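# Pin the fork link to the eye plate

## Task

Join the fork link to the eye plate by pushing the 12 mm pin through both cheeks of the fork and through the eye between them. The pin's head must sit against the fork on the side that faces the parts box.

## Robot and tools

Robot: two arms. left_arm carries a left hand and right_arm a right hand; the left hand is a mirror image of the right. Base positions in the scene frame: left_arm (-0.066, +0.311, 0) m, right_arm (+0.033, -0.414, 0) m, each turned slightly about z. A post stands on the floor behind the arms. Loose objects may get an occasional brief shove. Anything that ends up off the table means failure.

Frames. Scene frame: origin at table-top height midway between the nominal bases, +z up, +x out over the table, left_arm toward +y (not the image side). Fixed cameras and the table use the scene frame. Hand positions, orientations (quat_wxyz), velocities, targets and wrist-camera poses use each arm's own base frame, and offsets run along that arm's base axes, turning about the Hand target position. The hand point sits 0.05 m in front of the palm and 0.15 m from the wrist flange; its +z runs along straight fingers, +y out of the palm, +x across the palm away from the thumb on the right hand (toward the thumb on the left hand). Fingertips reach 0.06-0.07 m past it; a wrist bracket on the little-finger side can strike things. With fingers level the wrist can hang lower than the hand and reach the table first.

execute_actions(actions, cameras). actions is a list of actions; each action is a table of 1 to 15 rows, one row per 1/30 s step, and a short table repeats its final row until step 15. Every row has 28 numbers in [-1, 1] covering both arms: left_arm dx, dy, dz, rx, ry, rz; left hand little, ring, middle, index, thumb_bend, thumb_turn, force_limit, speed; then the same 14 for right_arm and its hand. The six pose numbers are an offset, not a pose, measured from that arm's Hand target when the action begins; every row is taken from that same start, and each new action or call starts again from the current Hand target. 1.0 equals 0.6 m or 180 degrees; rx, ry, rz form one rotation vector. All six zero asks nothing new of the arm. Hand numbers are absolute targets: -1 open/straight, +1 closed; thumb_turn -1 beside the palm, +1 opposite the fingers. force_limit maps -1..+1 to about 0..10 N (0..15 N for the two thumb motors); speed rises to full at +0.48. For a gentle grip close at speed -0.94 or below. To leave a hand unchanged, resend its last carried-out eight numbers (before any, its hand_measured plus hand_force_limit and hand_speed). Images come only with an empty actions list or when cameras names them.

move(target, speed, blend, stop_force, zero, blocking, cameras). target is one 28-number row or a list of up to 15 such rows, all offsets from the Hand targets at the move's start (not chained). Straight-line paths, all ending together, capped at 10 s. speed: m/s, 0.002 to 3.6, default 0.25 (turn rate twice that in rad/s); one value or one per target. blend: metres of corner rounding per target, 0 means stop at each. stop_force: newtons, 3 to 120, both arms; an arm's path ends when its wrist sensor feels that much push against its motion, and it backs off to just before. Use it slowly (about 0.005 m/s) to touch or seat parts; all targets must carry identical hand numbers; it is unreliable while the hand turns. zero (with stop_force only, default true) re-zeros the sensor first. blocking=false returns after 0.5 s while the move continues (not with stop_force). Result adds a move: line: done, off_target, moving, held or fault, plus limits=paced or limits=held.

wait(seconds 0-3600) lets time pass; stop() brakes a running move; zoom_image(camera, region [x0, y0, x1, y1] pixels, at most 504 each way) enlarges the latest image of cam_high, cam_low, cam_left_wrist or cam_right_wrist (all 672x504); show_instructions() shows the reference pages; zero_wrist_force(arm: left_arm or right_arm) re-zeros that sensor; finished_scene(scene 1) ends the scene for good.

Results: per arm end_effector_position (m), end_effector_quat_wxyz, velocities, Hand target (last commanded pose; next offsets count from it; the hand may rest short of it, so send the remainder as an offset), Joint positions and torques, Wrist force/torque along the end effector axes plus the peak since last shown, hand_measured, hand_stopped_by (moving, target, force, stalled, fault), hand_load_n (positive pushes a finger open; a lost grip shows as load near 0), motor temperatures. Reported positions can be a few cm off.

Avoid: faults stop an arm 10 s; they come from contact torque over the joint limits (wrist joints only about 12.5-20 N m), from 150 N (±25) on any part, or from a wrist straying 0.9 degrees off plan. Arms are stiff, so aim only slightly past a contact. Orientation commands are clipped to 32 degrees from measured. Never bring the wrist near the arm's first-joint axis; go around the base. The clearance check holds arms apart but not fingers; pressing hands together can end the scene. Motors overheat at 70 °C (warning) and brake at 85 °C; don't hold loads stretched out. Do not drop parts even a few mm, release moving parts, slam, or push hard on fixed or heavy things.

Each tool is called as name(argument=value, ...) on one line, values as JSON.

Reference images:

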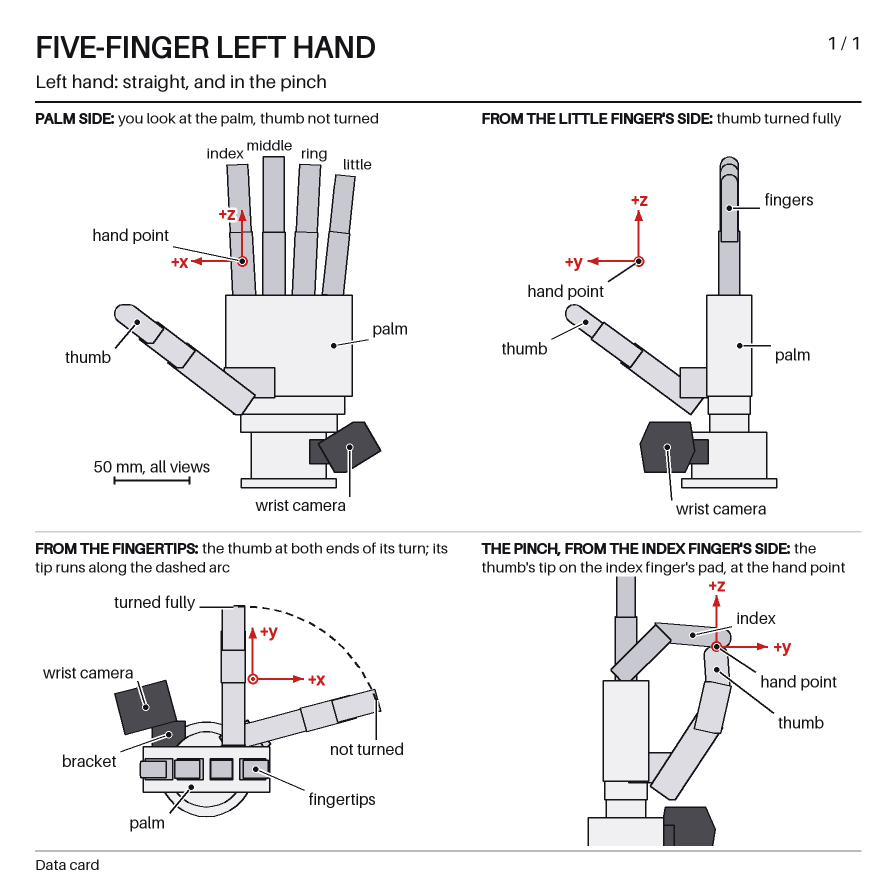

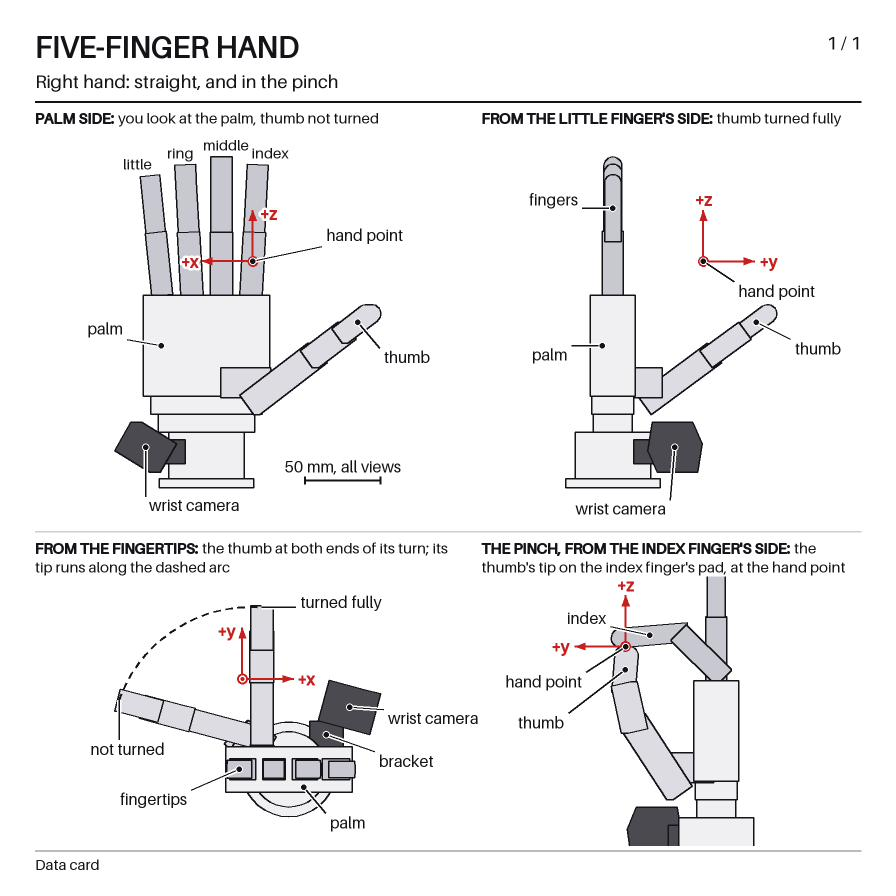

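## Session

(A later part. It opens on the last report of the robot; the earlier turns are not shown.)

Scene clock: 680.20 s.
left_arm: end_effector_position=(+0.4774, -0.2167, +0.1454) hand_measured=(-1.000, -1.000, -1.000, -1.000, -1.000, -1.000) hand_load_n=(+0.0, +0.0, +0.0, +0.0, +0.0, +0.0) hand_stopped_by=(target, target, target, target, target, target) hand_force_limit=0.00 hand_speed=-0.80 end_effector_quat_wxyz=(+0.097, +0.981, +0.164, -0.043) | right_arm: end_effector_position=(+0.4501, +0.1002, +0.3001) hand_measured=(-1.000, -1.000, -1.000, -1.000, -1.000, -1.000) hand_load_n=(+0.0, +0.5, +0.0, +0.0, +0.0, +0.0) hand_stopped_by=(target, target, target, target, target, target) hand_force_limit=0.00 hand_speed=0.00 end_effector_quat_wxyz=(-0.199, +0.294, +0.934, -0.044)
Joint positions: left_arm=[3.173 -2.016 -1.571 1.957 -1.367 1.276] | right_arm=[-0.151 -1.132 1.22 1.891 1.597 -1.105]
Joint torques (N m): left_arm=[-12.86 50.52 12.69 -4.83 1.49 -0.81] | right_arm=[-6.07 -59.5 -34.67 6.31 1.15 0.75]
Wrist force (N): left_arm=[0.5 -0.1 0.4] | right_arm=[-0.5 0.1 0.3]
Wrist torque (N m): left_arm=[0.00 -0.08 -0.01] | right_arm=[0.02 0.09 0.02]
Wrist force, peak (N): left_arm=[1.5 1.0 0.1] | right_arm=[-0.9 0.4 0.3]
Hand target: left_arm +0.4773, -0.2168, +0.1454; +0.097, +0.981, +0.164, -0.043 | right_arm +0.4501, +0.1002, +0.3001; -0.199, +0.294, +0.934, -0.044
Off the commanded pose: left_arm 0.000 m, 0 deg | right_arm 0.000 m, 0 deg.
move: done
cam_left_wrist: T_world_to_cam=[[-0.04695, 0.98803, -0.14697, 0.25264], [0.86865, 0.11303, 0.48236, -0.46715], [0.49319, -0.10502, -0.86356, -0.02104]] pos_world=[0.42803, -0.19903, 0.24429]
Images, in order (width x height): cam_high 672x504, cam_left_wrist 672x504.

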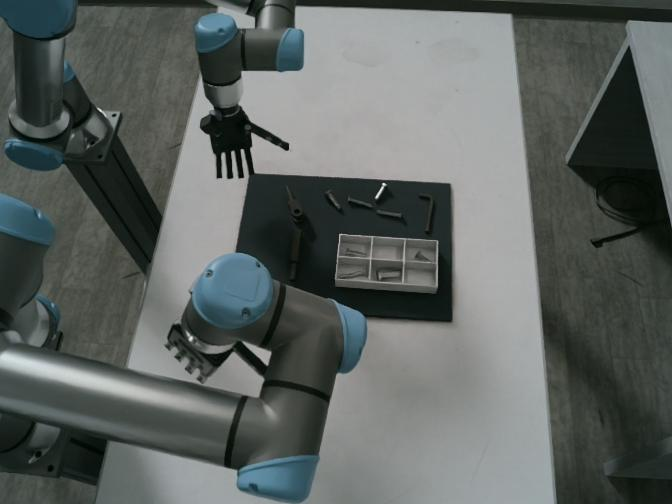

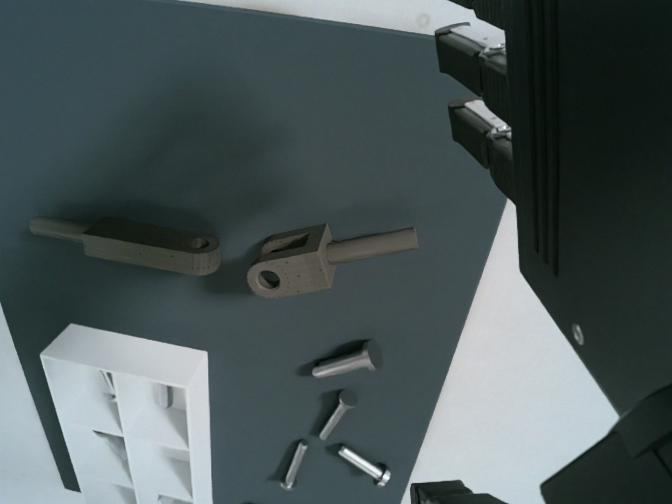

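move(target=[0,0,0, 0,0,0, -1,-1,-1,-1,-1,-1, 0, -0.8, 0,0.083,0.083,0.1584,0.4827,-0.7505, -1,-1,-1,-1,-1,-1, 0, 0], speed=0.5, cameras=["cam_right_wrist", "cam_high", "cam_low"])

Scene clock: 770.83 s.
left_arm: end_effector_position=(+0.4773, -0.2168, +0.1454) hand_measured=(-1.000, -1.000, -1.000, -1.000, -1.000, -1.000) hand_load_n=(+0.0, +0.0, +0.0, +0.0, -0.5, +0.0) hand_stopped_by=(target, target, target, target, target, target) hand_force_limit=0.00 hand_speed=-0.80 end_effector_quat_wxyz=(+0.097, +0.981, +0.164, -0.043) | right_arm: end_effector_position=(+0.4501, +0.1501, +0.3500) hand_measured=(-1.000, -1.000, -1.000, -1.000, -1.000, -1.000) hand_load_n=(+0.0, +0.0, +0.0, +0.0, +0.0, -0.5) hand_stopped_by=(target, target, target, target, target, target) hand_force_limit=0.00 hand_speed=0.00 end_effector_quat_wxyz=(-0.608, +0.750, -0.201, +0.162)
Joint positions: left_arm=[3.173 -2.016 -1.571 1.957 -1.367 1.276] | right_arm=[-0.554 -1.4 1.752 1.366 0.211 1.421]
Joint torques (N m): left_arm=[-15.17 50.85 13.27 -0.96 -0.61 2.03] | right_arm=[-1.97 -23.43 -8.28 4.01 -4.82 0.75]
Wrist force (N): left_arm=[0.6 -0.1 0.5] | right_arm=[-0.3 1.1 -0.5]
Wrist torque (N m): left_arm=[0.00 -0.09 0.00] | right_arm=[0.29 0.03 -0.09]
Wrist force, peak (N): left_arm=[0.8 0.0 0.6] | right_arm=[0.3 1.4 -1.2]
Hand target: left_arm +0.4773, -0.2168, +0.1454; +0.097, +0.981, +0.164, -0.043 | right_arm +0.4501, +0.1500, +0.3499; -0.608, +0.750, -0.201, +0.162
Off the commanded pose: left_arm 0.000 m, 0 deg | right_arm 0.000 m, 0 deg.
move: done
cam_right_wrist: T_world_to_cam=[[0.0739, -0.27575, -0.95839, 0.34484], [-0.99685, -0.04803, -0.06304, 0.48137], [-0.02865, 0.96003, -0.27843, 0.07682]] pos_world=[0.45657, 0.04446, 0.38223]
Images, in order (width x height): cam_high 672x504, cam_low 672x504, cam_right_wrist 672x504.

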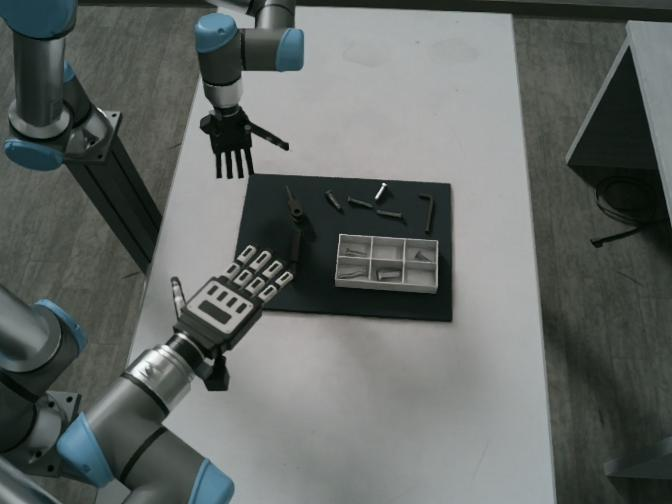

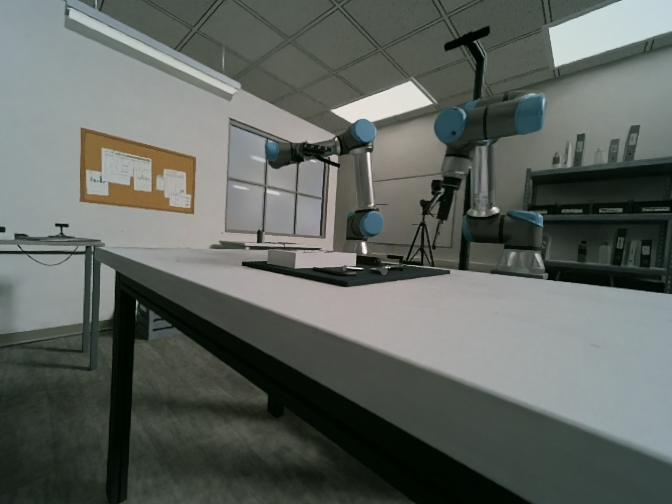

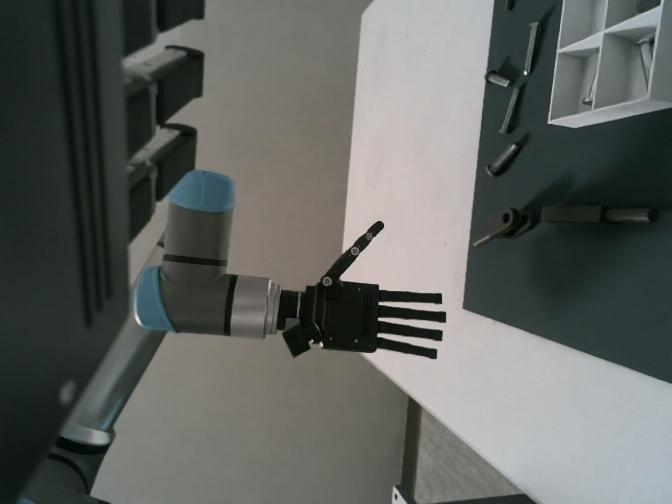

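move(target=[[-0.05,0.117,0.258,0.5065,-0.2868,-0.3983, 1,1,-0.2,-0.2,-0.15,1, 0, 0, 0,0,0,0,0,0, -1,-1,-1,-1,-1,-1, 0, 0],[0.107,-0.0045,0.091,0.5065,-0.2868,-0.3983, 1,1,-0.2,-0.2,-0.15,1, 0, 0, 0,0,0,0,0,0, -1,-1,-1,-1,-1,-1, 0, 0]], speed=0.4, cameras=["cam_right_wrist", "cam_high", "cam_low"])

Scene clock: 798.03 s.
left_arm: end_effector_position=(+0.5414, -0.2195, +0.2000) hand_measured=(+1.000, +1.000, -0.200, -0.200, -0.150, +1.000) hand_load_n=(+0.0, +0.0, +0.0, +0.0, +0.5, +0.0) hand_stopped_by=(target, target, target, target, target, target) hand_force_limit=0.00 hand_speed=0.00 end_effector_quat_wxyz=(-0.549, +0.599, -0.430, +0.394) | right_arm: end_effector_position=(+0.4501, +0.1500, +0.3499) hand_measured=(-1.000, -1.000, -1.000, -1.000, -1.000, -1.000) hand_load_n=(+0.0, +0.0, +0.0, +0.0, +0.0, +0.0) hand_stopped_by=(target, target, target, target, target, target) hand_force_limit=0.00 hand_speed=0.00 end_effector_quat_wxyz=(-0.608, +0.750, -0.201, +0.162)
Joint positions: left_arm=[2.75 -1.702 -1.984 3.571 -2.283 3.066] | right_arm=[-0.554 -1.4 1.752 1.367 0.211 1.42]
Joint torques (N m): left_arm=[13.17 22.67 27.54 3.34 0.91 2.12] | right_arm=[-3.45 -23.88 -10.62 5.68 -4.7 -0.7]
Wrist force (N): left_arm=[-0.9 -0.4 0.9] | right_arm=[-0.1 1.1 -0.8]
Wrist torque (N m): left_arm=[-0.28 -0.05 -0.23] | right_arm=[0.30 0.02 -0.08]
Wrist force, peak (N): left_arm=[-1.7 -2.1 -0.6] | right_arm=[-0.5 1.4 -0.8]
Hand target: left_arm +0.5415, -0.2195, +0.2000; -0.549, +0.599, -0.430, +0.394 | right_arm +0.4501, +0.1500, +0.3499; -0.608, +0.750, -0.201, +0.162
Off the commanded pose: left_arm 0.000 m, 0 deg | right_arm 0.000 m, 0 deg.
move: done
cam_right_wrist: T_world_to_cam=[[0.0738, -0.27563, -0.95843, 0.3449], [-0.99686, -0.04799, -0.06295, 0.48133], [-0.02865, 0.96006, -0.27831, 0.07677]] pos_world=[0.45657, 0.04446, 0.38223]
Images, in order (width x height): cam_high 672x504, cam_low 672x504, cam_right_wrist 672x504.

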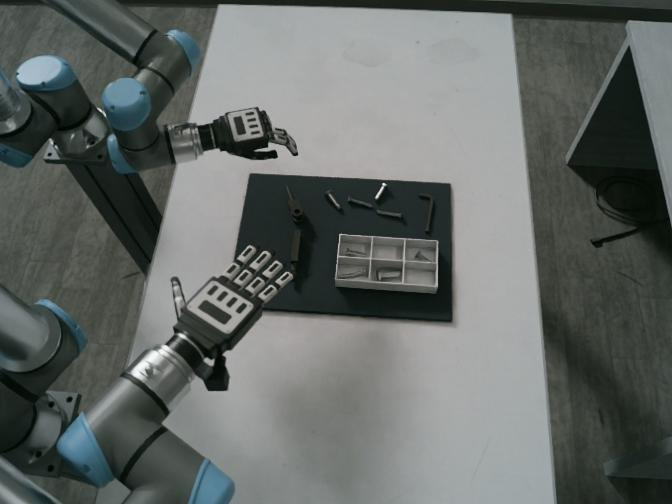

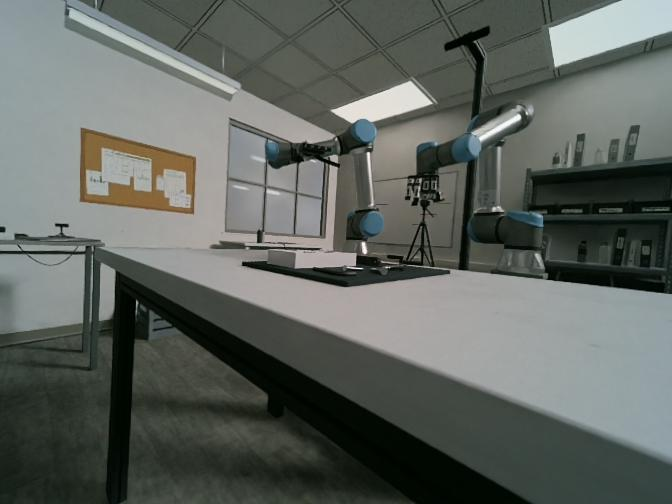

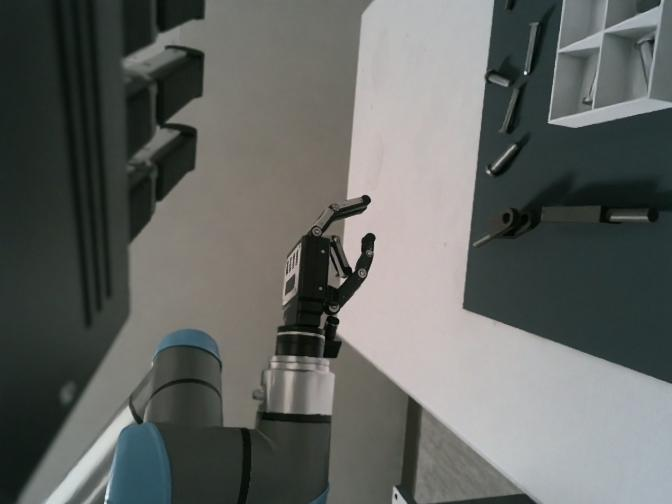

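move(target=[0,0,0,0,0,0, 1,1,-0.2,-0.2,-0.15,1, 0, 0, 0.038,0.352,-0.422,0,0,0, -1,-1,-1,-1,-1,-1, 0, 0], speed=0.25, cameras=["cam_right_wrist", "cam_high"])

Scene clock: 812.27 s.
left_arm: end_effector_position=(+0.5415, -0.2195, +0.2000) hand_measured=(+1.000, +1.000, -0.200, -0.200, -0.150, +1.000) hand_load_n=(+0.0, +0.0, +0.0, +0.0, +0.0, +0.0) hand_stopped_by=(target, target, target, target, target, target) hand_force_limit=0.00 hand_speed=0.00 end_effector_quat_wxyz=(-0.549, +0.599, -0.430, +0.394) | right_arm: end_effector_position=(+0.4729, +0.3612, +0.0968) hand_measured=(-1.000, -1.000, -1.000, -1.000, -1.000, -1.000) hand_load_n=(+0.0, -0.5, +0.0, +0.0, +0.0, -0.5) hand_stopped_by=(target, target, target, target, target, target) hand_force_limit=0.00 hand_speed=0.00 end_effector_quat_wxyz=(-0.608, +0.750, -0.201, +0.162)
Joint positions: left_arm=[2.75 -1.702 -1.984 3.572 -2.283 3.066] | right_arm=[0.029 -1.245 1.987 -0.358 0.586 2.818]
Joint torques (N m): left_arm=[12.7 21.38 34.96 3.84 -1.7 1.75] | right_arm=[5.86 -29.08 -31.9 -1.31 0.42 0.82]
Wrist force (N): left_arm=[-0.8 -0.3 0.9] | right_arm=[-0.1 1.1 -0.9]
Wrist torque (N m): left_arm=[-0.27 -0.06 -0.23] | right_arm=[0.26 0.00 -0.06]
Wrist force, peak (N): left_arm=[-1.0 -0.4 1.1] | right_arm=[-0.8 2.4 0.6]
Hand target: left_arm +0.5415, -0.2195, +0.2000; -0.549, +0.599, -0.430, +0.394 | right_arm +0.4729, +0.3612, +0.0967; -0.608, +0.750, -0.201, +0.162
Off the commanded pose: left_arm 0.000 m, 0 deg | right_arm 0.000 m, 0 deg.
move: done
cam_right_wrist: T_world_to_cam=[[0.07392, -0.27562, -0.95842, 0.15867], [-0.99685, -0.04812, -0.06304, 0.49829], [-0.02875, 0.96006, -0.27831, -0.19566]] pos_world=[0.47937, 0.25556, 0.12903]
Images, in order (width x height): cam_high 672x504, cam_right_wrist 672x504.

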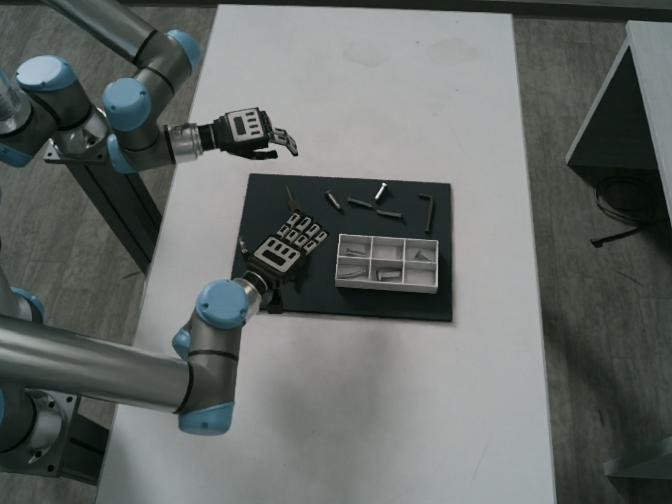

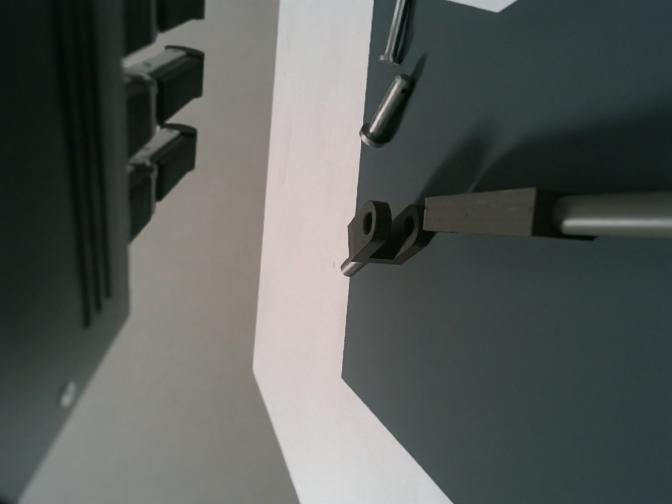

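zoom_image(camera="cam_right_wrist", region=[320, 180, 480, 300])

Scaled by 3.150 from the camera's image (finer frame: 960x720).

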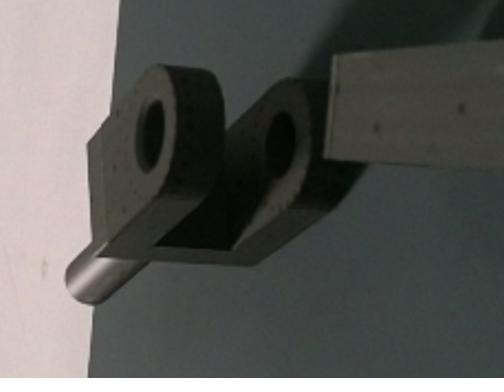

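move(target=[0,0,-0.15,0,0,0, 1,1,-0.2,-0.2,-0.15,1, 0, 0, -0.04,-0.13,0,0,0,0, -1,-1,-1,-1,-1,-1, 0, 0], speed=0.25, cameras=["cam_right_wrist", "cam_high","cam_low"])

Scene clock: 828.00 s.
left_arm: end_effector_position=(+0.5415, -0.2194, +0.1101) hand_measured=(+1.000, +1.000, -0.200, -0.200, -0.150, +1.000) hand_load_n=(+0.0, +0.0, +0.0, +0.0, +0.0, +0.0) hand_stopped_by=(target, target, target, target, target, target) hand_force_limit=0.00 hand_speed=0.00 end_effector_quat_wxyz=(-0.549, +0.599, -0.430, +0.394) | right_arm: end_effector_position=(+0.4491, +0.2832, +0.0967) hand_measured=(-1.000, -1.000, -1.000, -1.000, -1.000, -1.000) hand_load_n=(+0.0, +0.0, +0.0, +0.0, +0.0, -0.5) hand_stopped_by=(target, target, target, target, target, target) hand_force_limit=0.00 hand_speed=0.00 end_effector_quat_wxyz=(-0.608, +0.750, -0.201, +0.162) end_effector_velocity=(-0.001, +0.000, +0.000) end_effector_angular_velocity=(-0.001, -0.004, +0.003)
Joint positions: left_arm=[2.751 -1.85 -2.088 3.823 -2.283 3.066] | right_arm=[-0.19 -1.286 2.078 -0.217 0.391 2.602]
Joint velocities: left_arm=[within noise] | right_arm=[-0.001 0 0.001 0.001 -0.003 -0.006]
Joint torques (N m): left_arm=[2.56 24.39 18.45 4.19 1.34 -1.87] | right_arm=[-6.17 -46.08 -4.4 1.57 -2.78 -0.68]
Wrist force (N): left_arm=[-0.8 -0.3 0.8] | right_arm=[-0.2 1.2 -0.6]
Wrist torque (N m): left_arm=[-0.30 -0.05 -0.25] | right_arm=[0.26 0.02 0.05]
Wrist force, peak (N): left_arm=[-0.8 -2.8 0.9] | right_arm=[0.3 1.7 -2.3]
Hand target: left_arm +0.5415, -0.2195, +0.1100; -0.549, +0.599, -0.430, +0.394 | right_arm +0.4489, +0.2832, +0.0967; -0.608, +0.750, -0.201, +0.162
Off the commanded pose: left_arm 0.000 m, 0 deg | right_arm 0.000 m, 0 deg.
move: done
cam_right_wrist: T_world_to_cam=[[0.07387, -0.27564, -0.95842, 0.13899], [-0.99686, -0.04782, -0.06308, 0.47068], [-0.02845, 0.96007, -0.27831, -0.1217]] pos_world=[0.45547, 0.17766, 0.12903]
Images, in order (width x height): cam_high 672x504, cam_low 672x504, cam_right_wrist 672x504.

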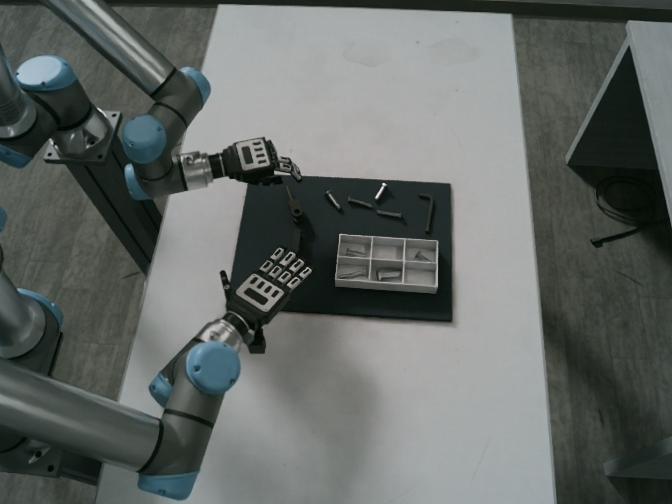

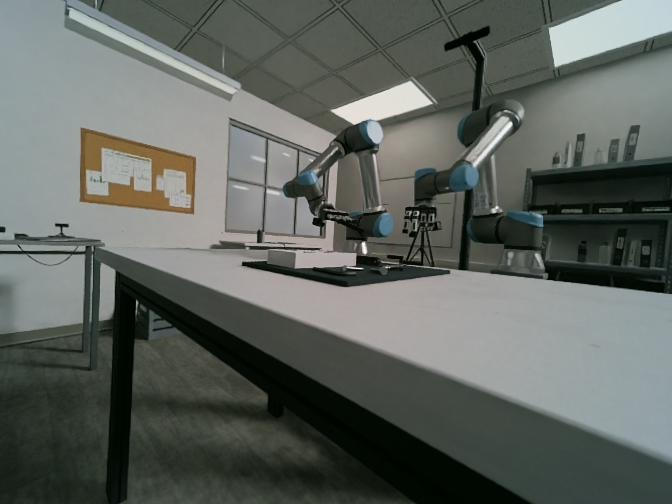

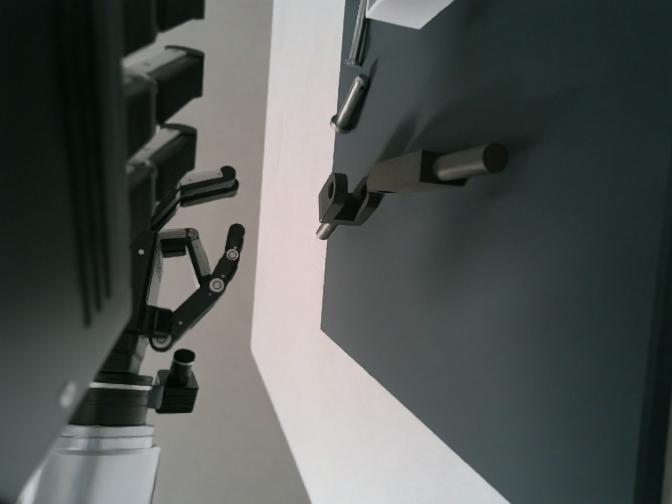

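zoom_image(camera="cam_right_wrist", region=[290, 150, 400, 260])

Scaled by 4.582 from the camera's image (finer frame: 960x720).

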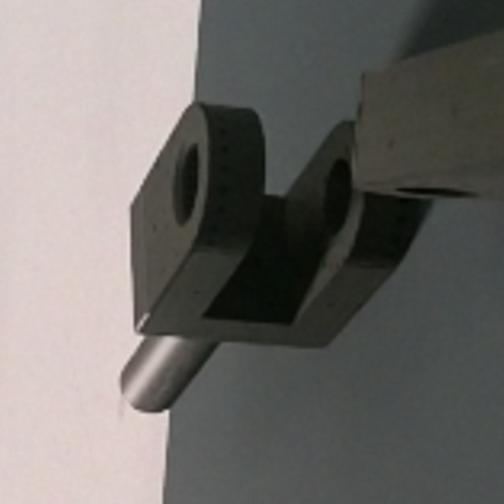

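move(target=[-0.002,0,-0.13,0,0,0, 1,1,-0.2,-0.2,-0.15,1, 0, 0, 0,0,0,0,0,0, -1,-1,-1,-1,-1,-1, 0, 0], speed=0.06, stop_force=6, cameras=["cam_right_wrist", "cam_high","cam_low"])

Scene clock: 864.83 s.
left_arm: end_effector_position=(+0.5403, -0.2194, +0.0320) hand_measured=(+1.000, +1.000, -0.200, -0.200, -0.150, +1.000) hand_load_n=(+0.5, +0.0, +0.0, +0.5, +0.0, +0.0) hand_stopped_by=(target, target, target, target, target, target) hand_force_limit=0.00 hand_speed=0.00 end_effector_quat_wxyz=(-0.549, +0.599, -0.430, +0.394) | right_arm: end_effector_position=(+0.4489, +0.2832, +0.0967) hand_measured=(-1.000, -1.000, -1.000, -1.000, -1.000, -1.000) hand_load_n=(+0.0, +0.0, +0.0, +0.0, +0.0, -0.5) hand_stopped_by=(target, target, target, target, target, target) hand_force_limit=0.00 hand_speed=0.00 end_effector_quat_wxyz=(-0.608, +0.750, -0.201, +0.162)
Joint positions: left_arm=[2.749 -2.017 -2.14 4.042 -2.284 3.066] | right_arm=[-0.19 -1.286 2.078 -0.217 0.391 2.602]
Joint torques (N m): left_arm=[-15.9 46.05 25.57 2.94 -0.18 1.94] | right_arm=[-6.33 -45.26 -5.89 2.68 -3.47 -0.22]
Wrist force (N): left_arm=[-0.8 -0.3 1.2] | right_arm=[-0.4 1.5 -0.7]
Wrist torque (N m): left_arm=[-0.26 -0.06 -0.23] | right_arm=[0.31 0.05 0.05]
Wrist force, peak (N): left_arm=[-1.1 -1.6 1.6] | right_arm=[-0.3 1.7 -0.8]
Hand target: left_arm +0.5403, -0.2195, +0.0320; -0.549, +0.599, -0.430, +0.394 | right_arm +0.4489, +0.2832, +0.0967; -0.608, +0.750, -0.201, +0.162
Off the commanded pose: left_arm 0.000 m, 0 deg | right_arm 0.000 m, 0 deg.
move: done
cam_right_wrist: T_world_to_cam=[[0.0738, -0.27563, -0.95843, 0.13903], [-0.99686, -0.04799, -0.06295, 0.47059], [-0.02865, 0.96006, -0.27831, -0.12161]] pos_world=[0.45537, 0.17766, 0.12903]
Images, in order (width x height): cam_high 672x504, cam_low 672x504, cam_right_wrist 672x504.

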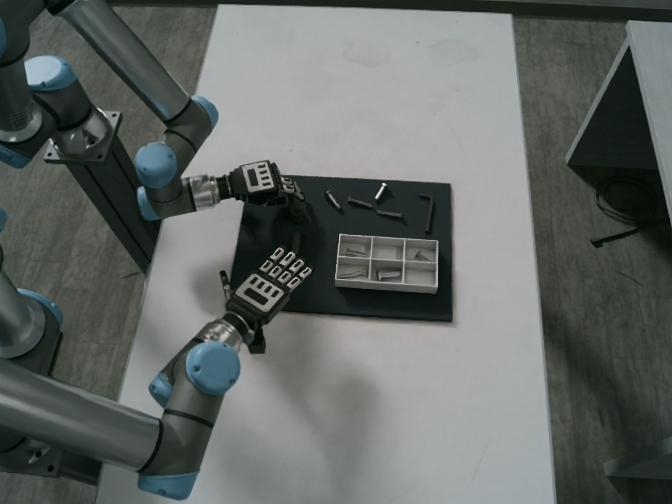

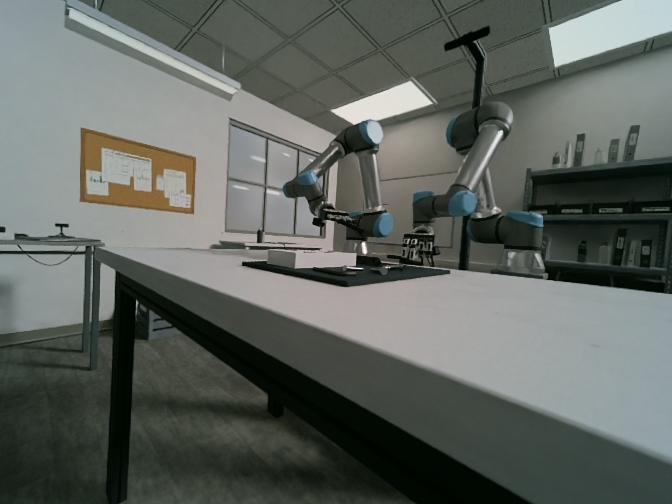

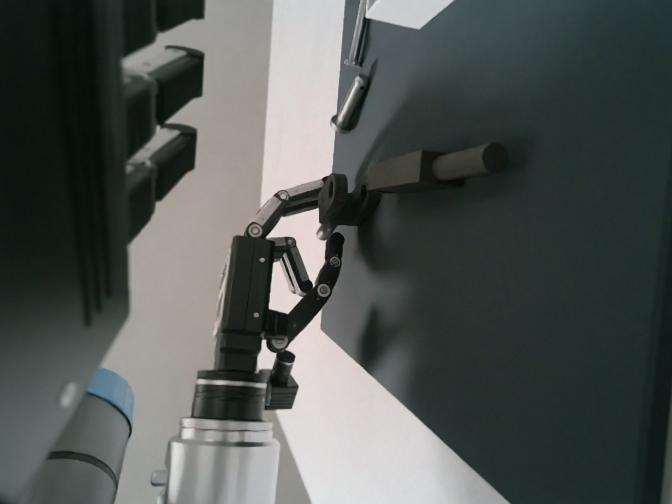

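zoom_image(camera="cam_right_wrist", region=[230, 150, 400, 320])

zoom_image(camera="cam_high", region=[240, 150, 340, 240])

Scaled by 2.965 from the camera's image (finer frame: 960x720).

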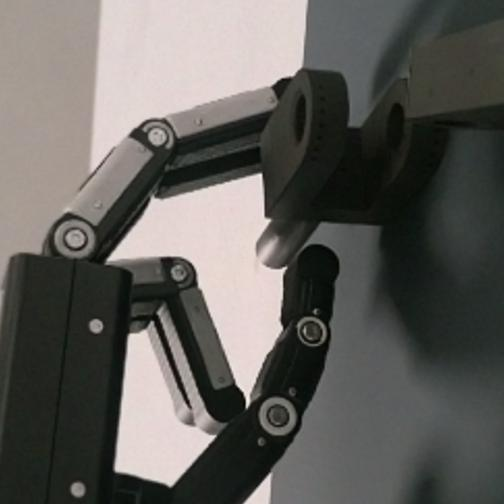

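Scaled by 5.040 from the camera's image (finer frame: 960x720).

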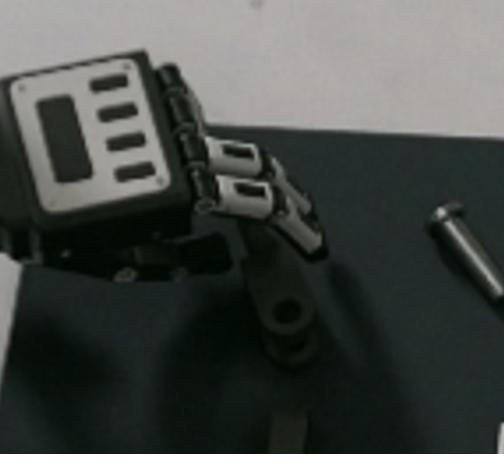

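move(target=[0,0,-0.0067,0,0,0, 1,1,-0.2,-0.2,-0.15,1, 0.2, -0.7, 0,0,0,0,0,0, -1,-1,-1,-1,-1,-1, 0, 0], speed=0.03, stop_force=6)

move(target=[0,0,0,0,0,0, 1,1,-0.2,-0.2,0.0,1, 0.2, -0.7, 0,0,0,0,0,0, -1,-1,-1,-1,-1,-1, 0, 0])

move(target=[0,0,0,0,0,0, 1,1,0.25,0.25,0.0,1, 0.2, -0.75, 0,0,0,0,0,0, -1,-1,-1,-1,-1,-1, 0, 0], cameras=["cam_right_wrist", "cam_high"])

Scene clock: 883.73 s.
left_arm: end_effector_position=(+0.5403, -0.2195, +0.0280) hand_measured=(+1.000, +1.000, -0.200, -0.200, -0.150, +1.000) hand_load_n=(+0.0, +0.0, +0.0, +1.5, +0.0, +0.0) hand_stopped_by=(target, target, target, target, target, target) hand_force_limit=0.20 hand_speed=-0.70 end_effector_quat_wxyz=(-0.549, +0.599, -0.430, +0.394) | right_arm: end_effector_position=(+0.4489, +0.2832, +0.0967) hand_measured=(-1.000, -1.000, -1.000, -1.000, -1.000, -1.000) hand_load_n=(+0.0, +0.0, +0.0, +0.0, +0.0, -0.5) hand_stopped_by=(target, target, target, target, target, target) hand_force_limit=0.00 hand_speed=0.00 end_effector_quat_wxyz=(-0.608, +0.750, -0.201, +0.162)
Joint positions: left_arm=[2.749 -2.027 -2.141 4.053 -2.284 3.066] | right_arm=[-0.19 -1.286 2.078 -0.217 0.391 2.602]
Joint torques (N m): left_arm=[-11.15 45.33 11.6 -0.74 1.5 1.53] | right_arm=[-6.63 -44.2 -6.81 2.44 -3.48 -0.69]
Wrist force (N): left_arm=[-1.2 -1.8 1.9] | right_arm=[-0.4 1.4 -0.6]
Wrist torque (N m): left_arm=[-0.33 -0.01 -0.25] | right_arm=[0.29 0.06 0.05]
Wrist force, peak (N): left_arm=[-1.2 -2.3 1.9] | right_arm=[-0.1 1.6 -0.8]
Hand target: left_arm +0.5403, -0.2195, +0.0280; -0.549, +0.599, -0.430, +0.394 | right_arm +0.4489, +0.2832, +0.0967; -0.608, +0.750, -0.201, +0.162
Off the commanded pose: left_arm 0.000 m, 0 deg | right_arm 0.000 m, 0 deg.
move: done

Scene clock: 884.37 s.
left_arm: end_effector_position=(+0.5403, -0.2195, +0.0280) hand_measured=(+1.000, +1.000, -0.200, -0.200, +0.000, +1.000) hand_load_n=(+0.0, +0.0, +0.0, +1.0, +0.0, +0.0) hand_stopped_by=(target, target, target, target, target, target) hand_force_limit=0.20 hand_speed=-0.70 end_effector_quat_wxyz=(-0.549, +0.599, -0.430, +0.394) | right_arm: end_effector_position=(+0.4489, +0.2832, +0.0967) hand_measured=(-1.000, -1.000, -1.000, -1.000, -1.000, -1.000) hand_load_n=(+0.0, +0.0, +0.0, -0.5, +0.0, -0.5) hand_stopped_by=(target, target, target, target, target, target) hand_force_limit=0.00 hand_speed=0.00 end_effector_quat_wxyz=(-0.608, +0.750, -0.201, +0.162)
Joint positions: left_arm=[2.749 -2.027 -2.141 4.053 -2.284 3.066] | right_arm=[-0.19 -1.286 2.078 -0.217 0.391 2.602]
Joint torques (N m): left_arm=[-12.66 45.43 13.8 -0.61 1.4 1.63] | right_arm=[-6.8 -43.27 -7.15 2.39 -3.47 -0.73]
Wrist force (N): left_arm=[-1.1 -1.8 1.8] | right_arm=[-0.1 1.4 -0.7]
Wrist torque (N m): left_arm=[-0.31 -0.02 -0.24] | right_arm=[0.30 0.01 0.06]
Wrist force, peak (N): left_arm=[-1.2 -1.9 1.8] | right_arm=[-0.3 1.4 -0.8]
Hand target: left_arm +0.5403, -0.2195, +0.0280; -0.549, +0.599, -0.430, +0.394 | right_arm +0.4489, +0.2832, +0.0967; -0.608, +0.750, -0.201, +0.162
Off the commanded pose: left_arm 0.000 m, 0 deg | right_arm 0.000 m, 0 deg.
move: done

Scene clock: 885.03 s.
left_arm: end_effector_position=(+0.5403, -0.2195, +0.0280) hand_measured=(+1.000, +1.000, +0.072, +0.004, +0.000, +1.000) hand_load_n=(+0.0, +0.0, +6.5, +7.5, +2.5, -1.5) hand_stopped_by=(target, target, force, force, target, target) hand_force_limit=0.20 hand_speed=-0.75 end_effector_quat_wxyz=(-0.549, +0.599, -0.430, +0.394) | right_arm: end_effector_position=(+0.4489, +0.2832, +0.0967) hand_measured=(-1.000, -1.000, -1.000, -1.000, -1.000, -1.000) hand_load_n=(+0.0, +0.0, +0.0, -0.5, +0.0, -0.5) hand_stopped_by=(target, target, target, target, target, target) hand_force_limit=0.00 hand_speed=0.00 end_effector_quat_wxyz=(-0.608, +0.750, -0.201, +0.162)
Joint positions: left_arm=[2.749 -2.027 -2.141 4.053 -2.284 3.066] | right_arm=[-0.19 -1.286 2.078 -0.217 0.391 2.602]
Joint torques (N m): left_arm=[-12.37 41.62 18.84 0.54 1.02 1.31] | right_arm=[-6.12 -43.51 -7.58 2.33 -3.37 -0.63]
Wrist force (N): left_arm=[-1.3 -0.6 0.1] | right_arm=[-0.2 1.1 -0.6]
Wrist torque (N m): left_arm=[-0.20 -0.07 -0.22] | right_arm=[0.24 0.03 0.04]
Wrist force, peak (N): left_arm=[-0.6 -3.1 3.5] | right_arm=[-0.2 1.6 -0.6]
Hand target: left_arm +0.5403, -0.2195, +0.0280; -0.549, +0.599, -0.430, +0.394 | right_arm +0.4489, +0.2832, +0.0967; -0.608, +0.750, -0.201, +0.162
Off the commanded pose: left_arm 0.000 m, 0 deg | right_arm 0.000 m, 0 deg.
move: done
cam_right_wrist: T_world_to_cam=[[0.0738, -0.27563, -0.95843, 0.13903], [-0.99686, -0.04799, -0.06295, 0.47059], [-0.02865, 0.96006, -0.27831, -0.12161]] pos_world=[0.45537, 0.17766, 0.12903]
Images, in order (width x height): cam_high 672x504, cam_right_wrist 672x504.

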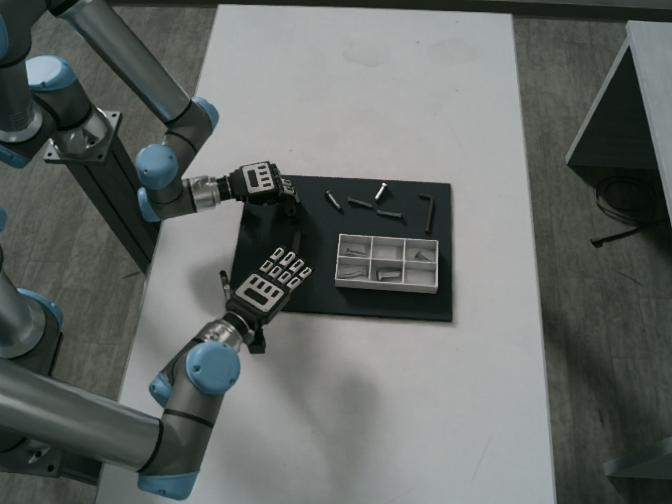

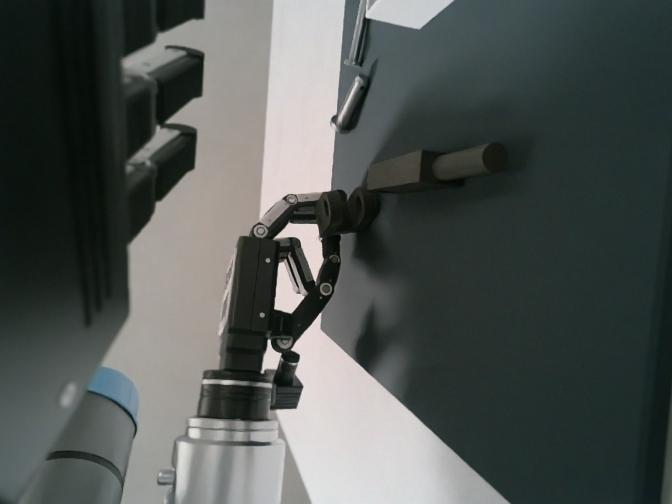

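zoom_image(camera="cam_right_wrist", region=[230, 150, 400, 320])

zoom_image(camera="cam_high", region=[240, 150, 340, 240])

Scaled by 2.965 from the camera's image (finer frame: 960x720).

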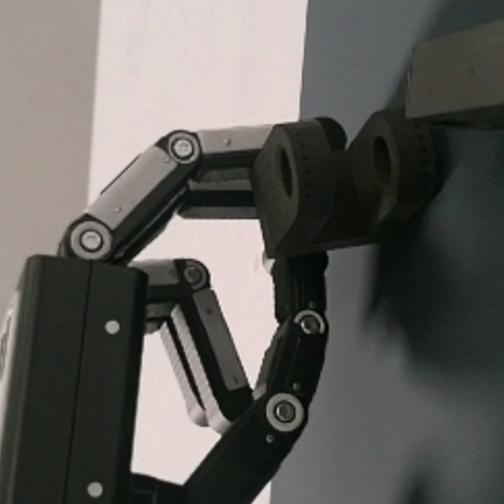

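Scaled by 5.040 from the camera's image (finer frame: 960x720).

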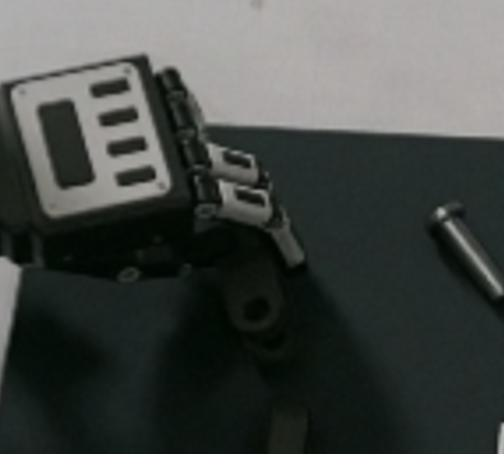

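move(target=[0,0,0.1,0,0,0, 1,1,0.25,0.25,0.0,1, 0.2, -0.75, 0,0,0,0,0,0, -1,-1,-1,-1,-1,-1, 0, 0], speed=0.08, cameras=["cam_right_wrist", "cam_high"])

Scene clock: 899.30 s.
left_arm: end_effector_position=(+0.5404, -0.2195, +0.0880) hand_measured=(+1.000, +1.000, +0.072, +0.004, -0.002, +1.000) hand_load_n=(+0.0, +0.0, +5.0, +6.0, +7.5, +0.0) hand_stopped_by=(target, target, force, force, target, target) hand_force_limit=0.20 hand_speed=-0.75 end_effector_quat_wxyz=(-0.549, +0.599, -0.430, +0.395) | right_arm: end_effector_position=(+0.4489, +0.2832, +0.0967) hand_measured=(-1.000, -1.000, -1.000, -1.000, -1.000, -1.000) hand_load_n=(+0.0, +0.0, +0.0, +0.0, +0.0, -0.5) hand_stopped_by=(target, target, target, target, target, target) hand_force_limit=0.00 hand_speed=0.00 end_effector_quat_wxyz=(-0.608, +0.750, -0.201, +0.162)
Joint positions: left_arm=[2.749 -1.892 -2.109 3.887 -2.284 3.066] | right_arm=[-0.19 -1.286 2.078 -0.217 0.391 2.602]
Joint torques (N m): left_arm=[-11.64 33.08 10.97 3.13 -1.17 -2.21] | right_arm=[-6.7 -42.68 -9.55 2.07 -3.38 -0.6]
Wrist force (N): left_arm=[-0.8 2.4 0.8] | right_arm=[-0.3 1.2 -0.7]
Wrist torque (N m): left_arm=[-0.19 -0.07 -0.24] | right_arm=[0.28 0.03 0.05]
Wrist force, peak (N): left_arm=[-0.9 3.4 0.7] | right_arm=[-0.3 1.7 -1.0]
Hand target: left_arm +0.5403, -0.2195, +0.0880; -0.549, +0.599, -0.430, +0.394 | right_arm +0.4489, +0.2832, +0.0967; -0.608, +0.750, -0.201, +0.162
Off the commanded pose: left_arm 0.000 m, 0 deg | right_arm 0.000 m, 0 deg.
move: done
cam_right_wrist: T_world_to_cam=[[0.0738, -0.27563, -0.95843, 0.13903], [-0.99686, -0.04799, -0.06295, 0.47059], [-0.02865, 0.96006, -0.27831, -0.12161]] pos_world=[0.45537, 0.17766, 0.12903]
Images, in order (width x height): cam_high 672x504, cam_right_wrist 672x504.

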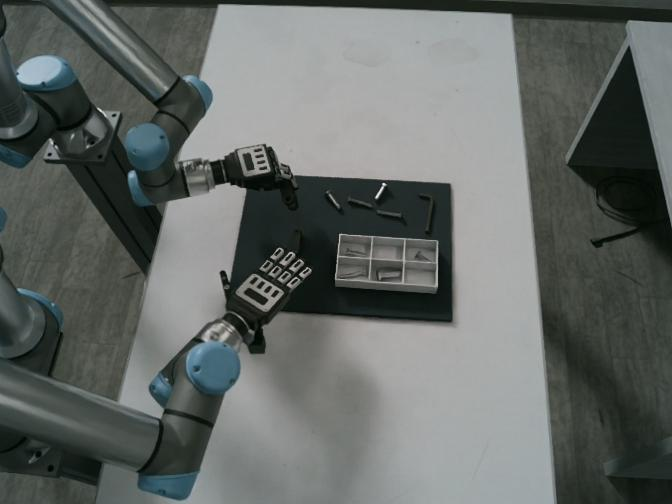

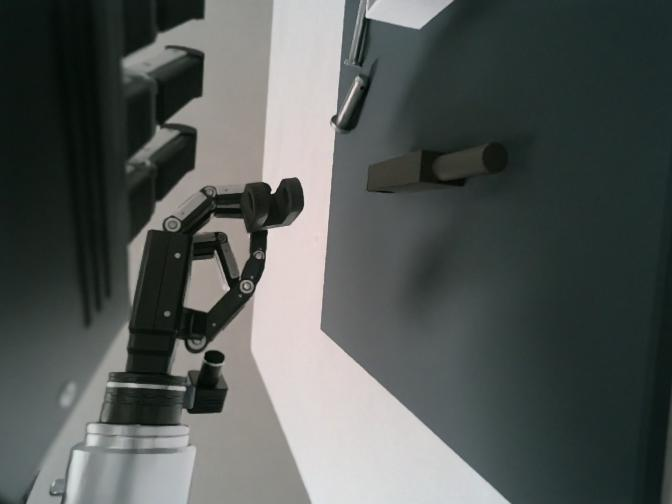

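zoom_image(camera="cam_right_wrist", region=[160, 150, 330, 320])

zoom_image(camera="cam_high", region=[230, 130, 330, 220])

Scaled by 2.965 from the camera's image (finer frame: 960x720).

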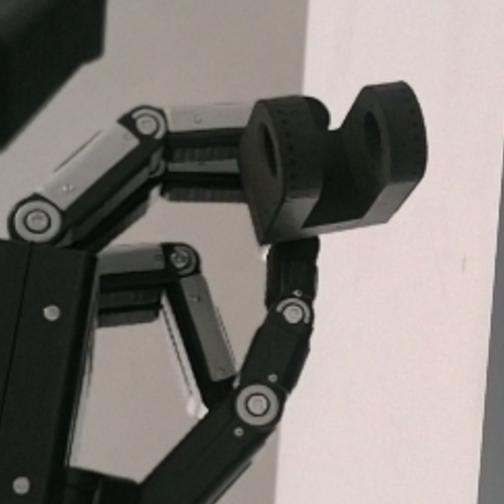

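Scaled by 5.040 from the camera's image (finer frame: 960x720).

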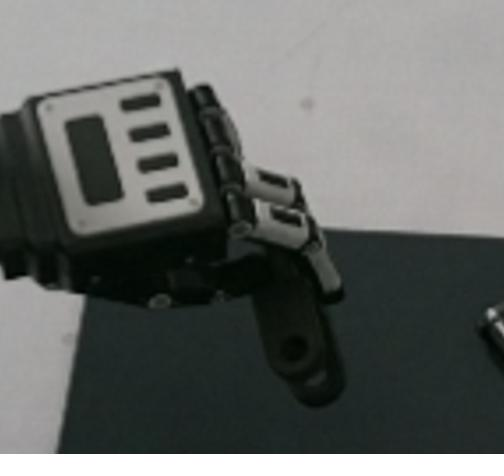

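wait(seconds=0.1, cameras=["cam_left_wrist", "cam_low"])

Scene clock: 948.07 s.
left_arm: end_effector_position=(+0.5403, -0.2195, +0.0880) hand_measured=(+1.000, +1.000, +0.072, +0.004, -0.002, +1.000) hand_load_n=(+0.0, +0.0, +5.0, +6.0, +8.0, -0.5) hand_stopped_by=(target, target, force, force, target, target) hand_force_limit=0.20 hand_speed=-0.75 end_effector_quat_wxyz=(-0.549, +0.599, -0.430, +0.394) | right_arm: end_effector_position=(+0.4489, +0.2832, +0.0967) hand_measured=(-1.000, -1.000, -1.000, -1.000, -1.000, -1.000) hand_load_n=(-0.5, +0.0, +0.0, +0.0, +0.0, -0.5) hand_stopped_by=(target, target, target, target, target, target) hand_force_limit=0.00 hand_speed=0.00 end_effector_quat_wxyz=(-0.608, +0.750, -0.201, +0.162)
Joint positions: left_arm=[2.749 -1.892 -2.109 3.886 -2.284 3.066] | right_arm=[-0.19 -1.286 2.078 -0.217 0.391 2.602]
Joint torques (N m): left_arm=[-7.32 42.36 11.94 0.37 -1.53 -2.24] | right_arm=[-6.39 -40.87 -10.67 1.89 -3.47 -0.64]
Wrist force (N): left_arm=[-0.8 2.5 0.7] | right_arm=[-0.4 1.3 -0.7]
Wrist torque (N m): left_arm=[-0.18 -0.08 -0.24] | right_arm=[0.30 0.06 0.05]
Wrist force, peak (N): left_arm=[-1.0 2.7 0.7] | right_arm=[-0.2 1.4 -1.2]
Hand target: left_arm +0.5403, -0.2195, +0.0880; -0.549, +0.599, -0.430, +0.394 | right_arm +0.4489, +0.2832, +0.0967; -0.608, +0.750, -0.201, +0.162
Off the commanded pose: left_arm 0.000 m, 0 deg | right_arm 0.000 m, 0 deg.
wait: 0.10 s; at rest from the start
cam_left_wrist: T_world_to_cam=[[0.11654, -0.25903, 0.95881, -0.20946], [-0.27677, -0.93562, -0.21912, -0.04335], [0.95384, -0.23984, -0.18072, -0.44054]] pos_world=[0.43261, -0.20047, 0.11171]
Images, in order (width x height): cam_low 672x504, cam_left_wrist 672x504.

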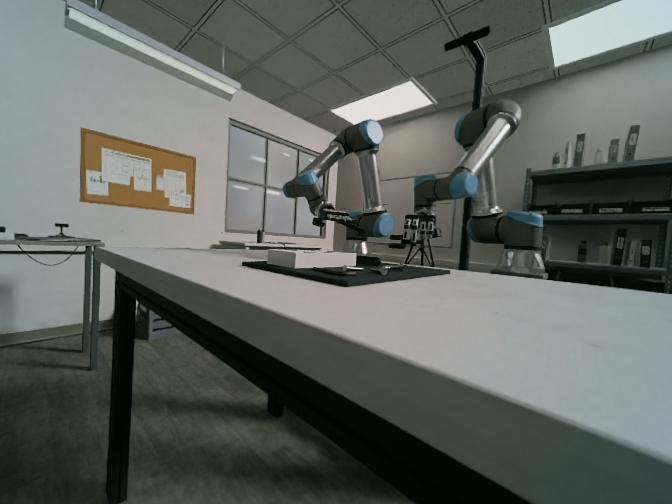

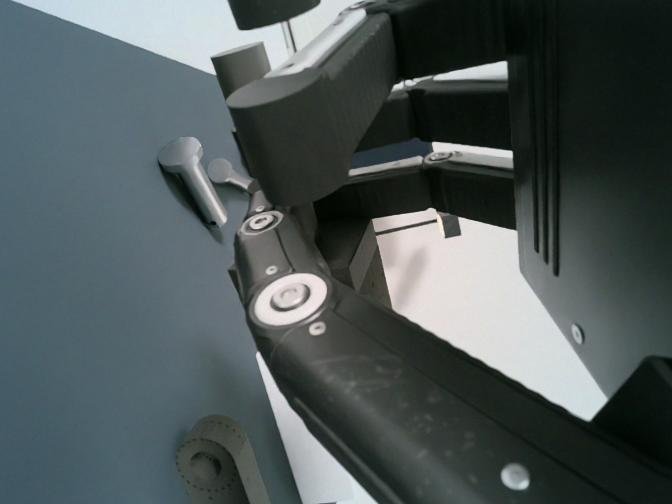

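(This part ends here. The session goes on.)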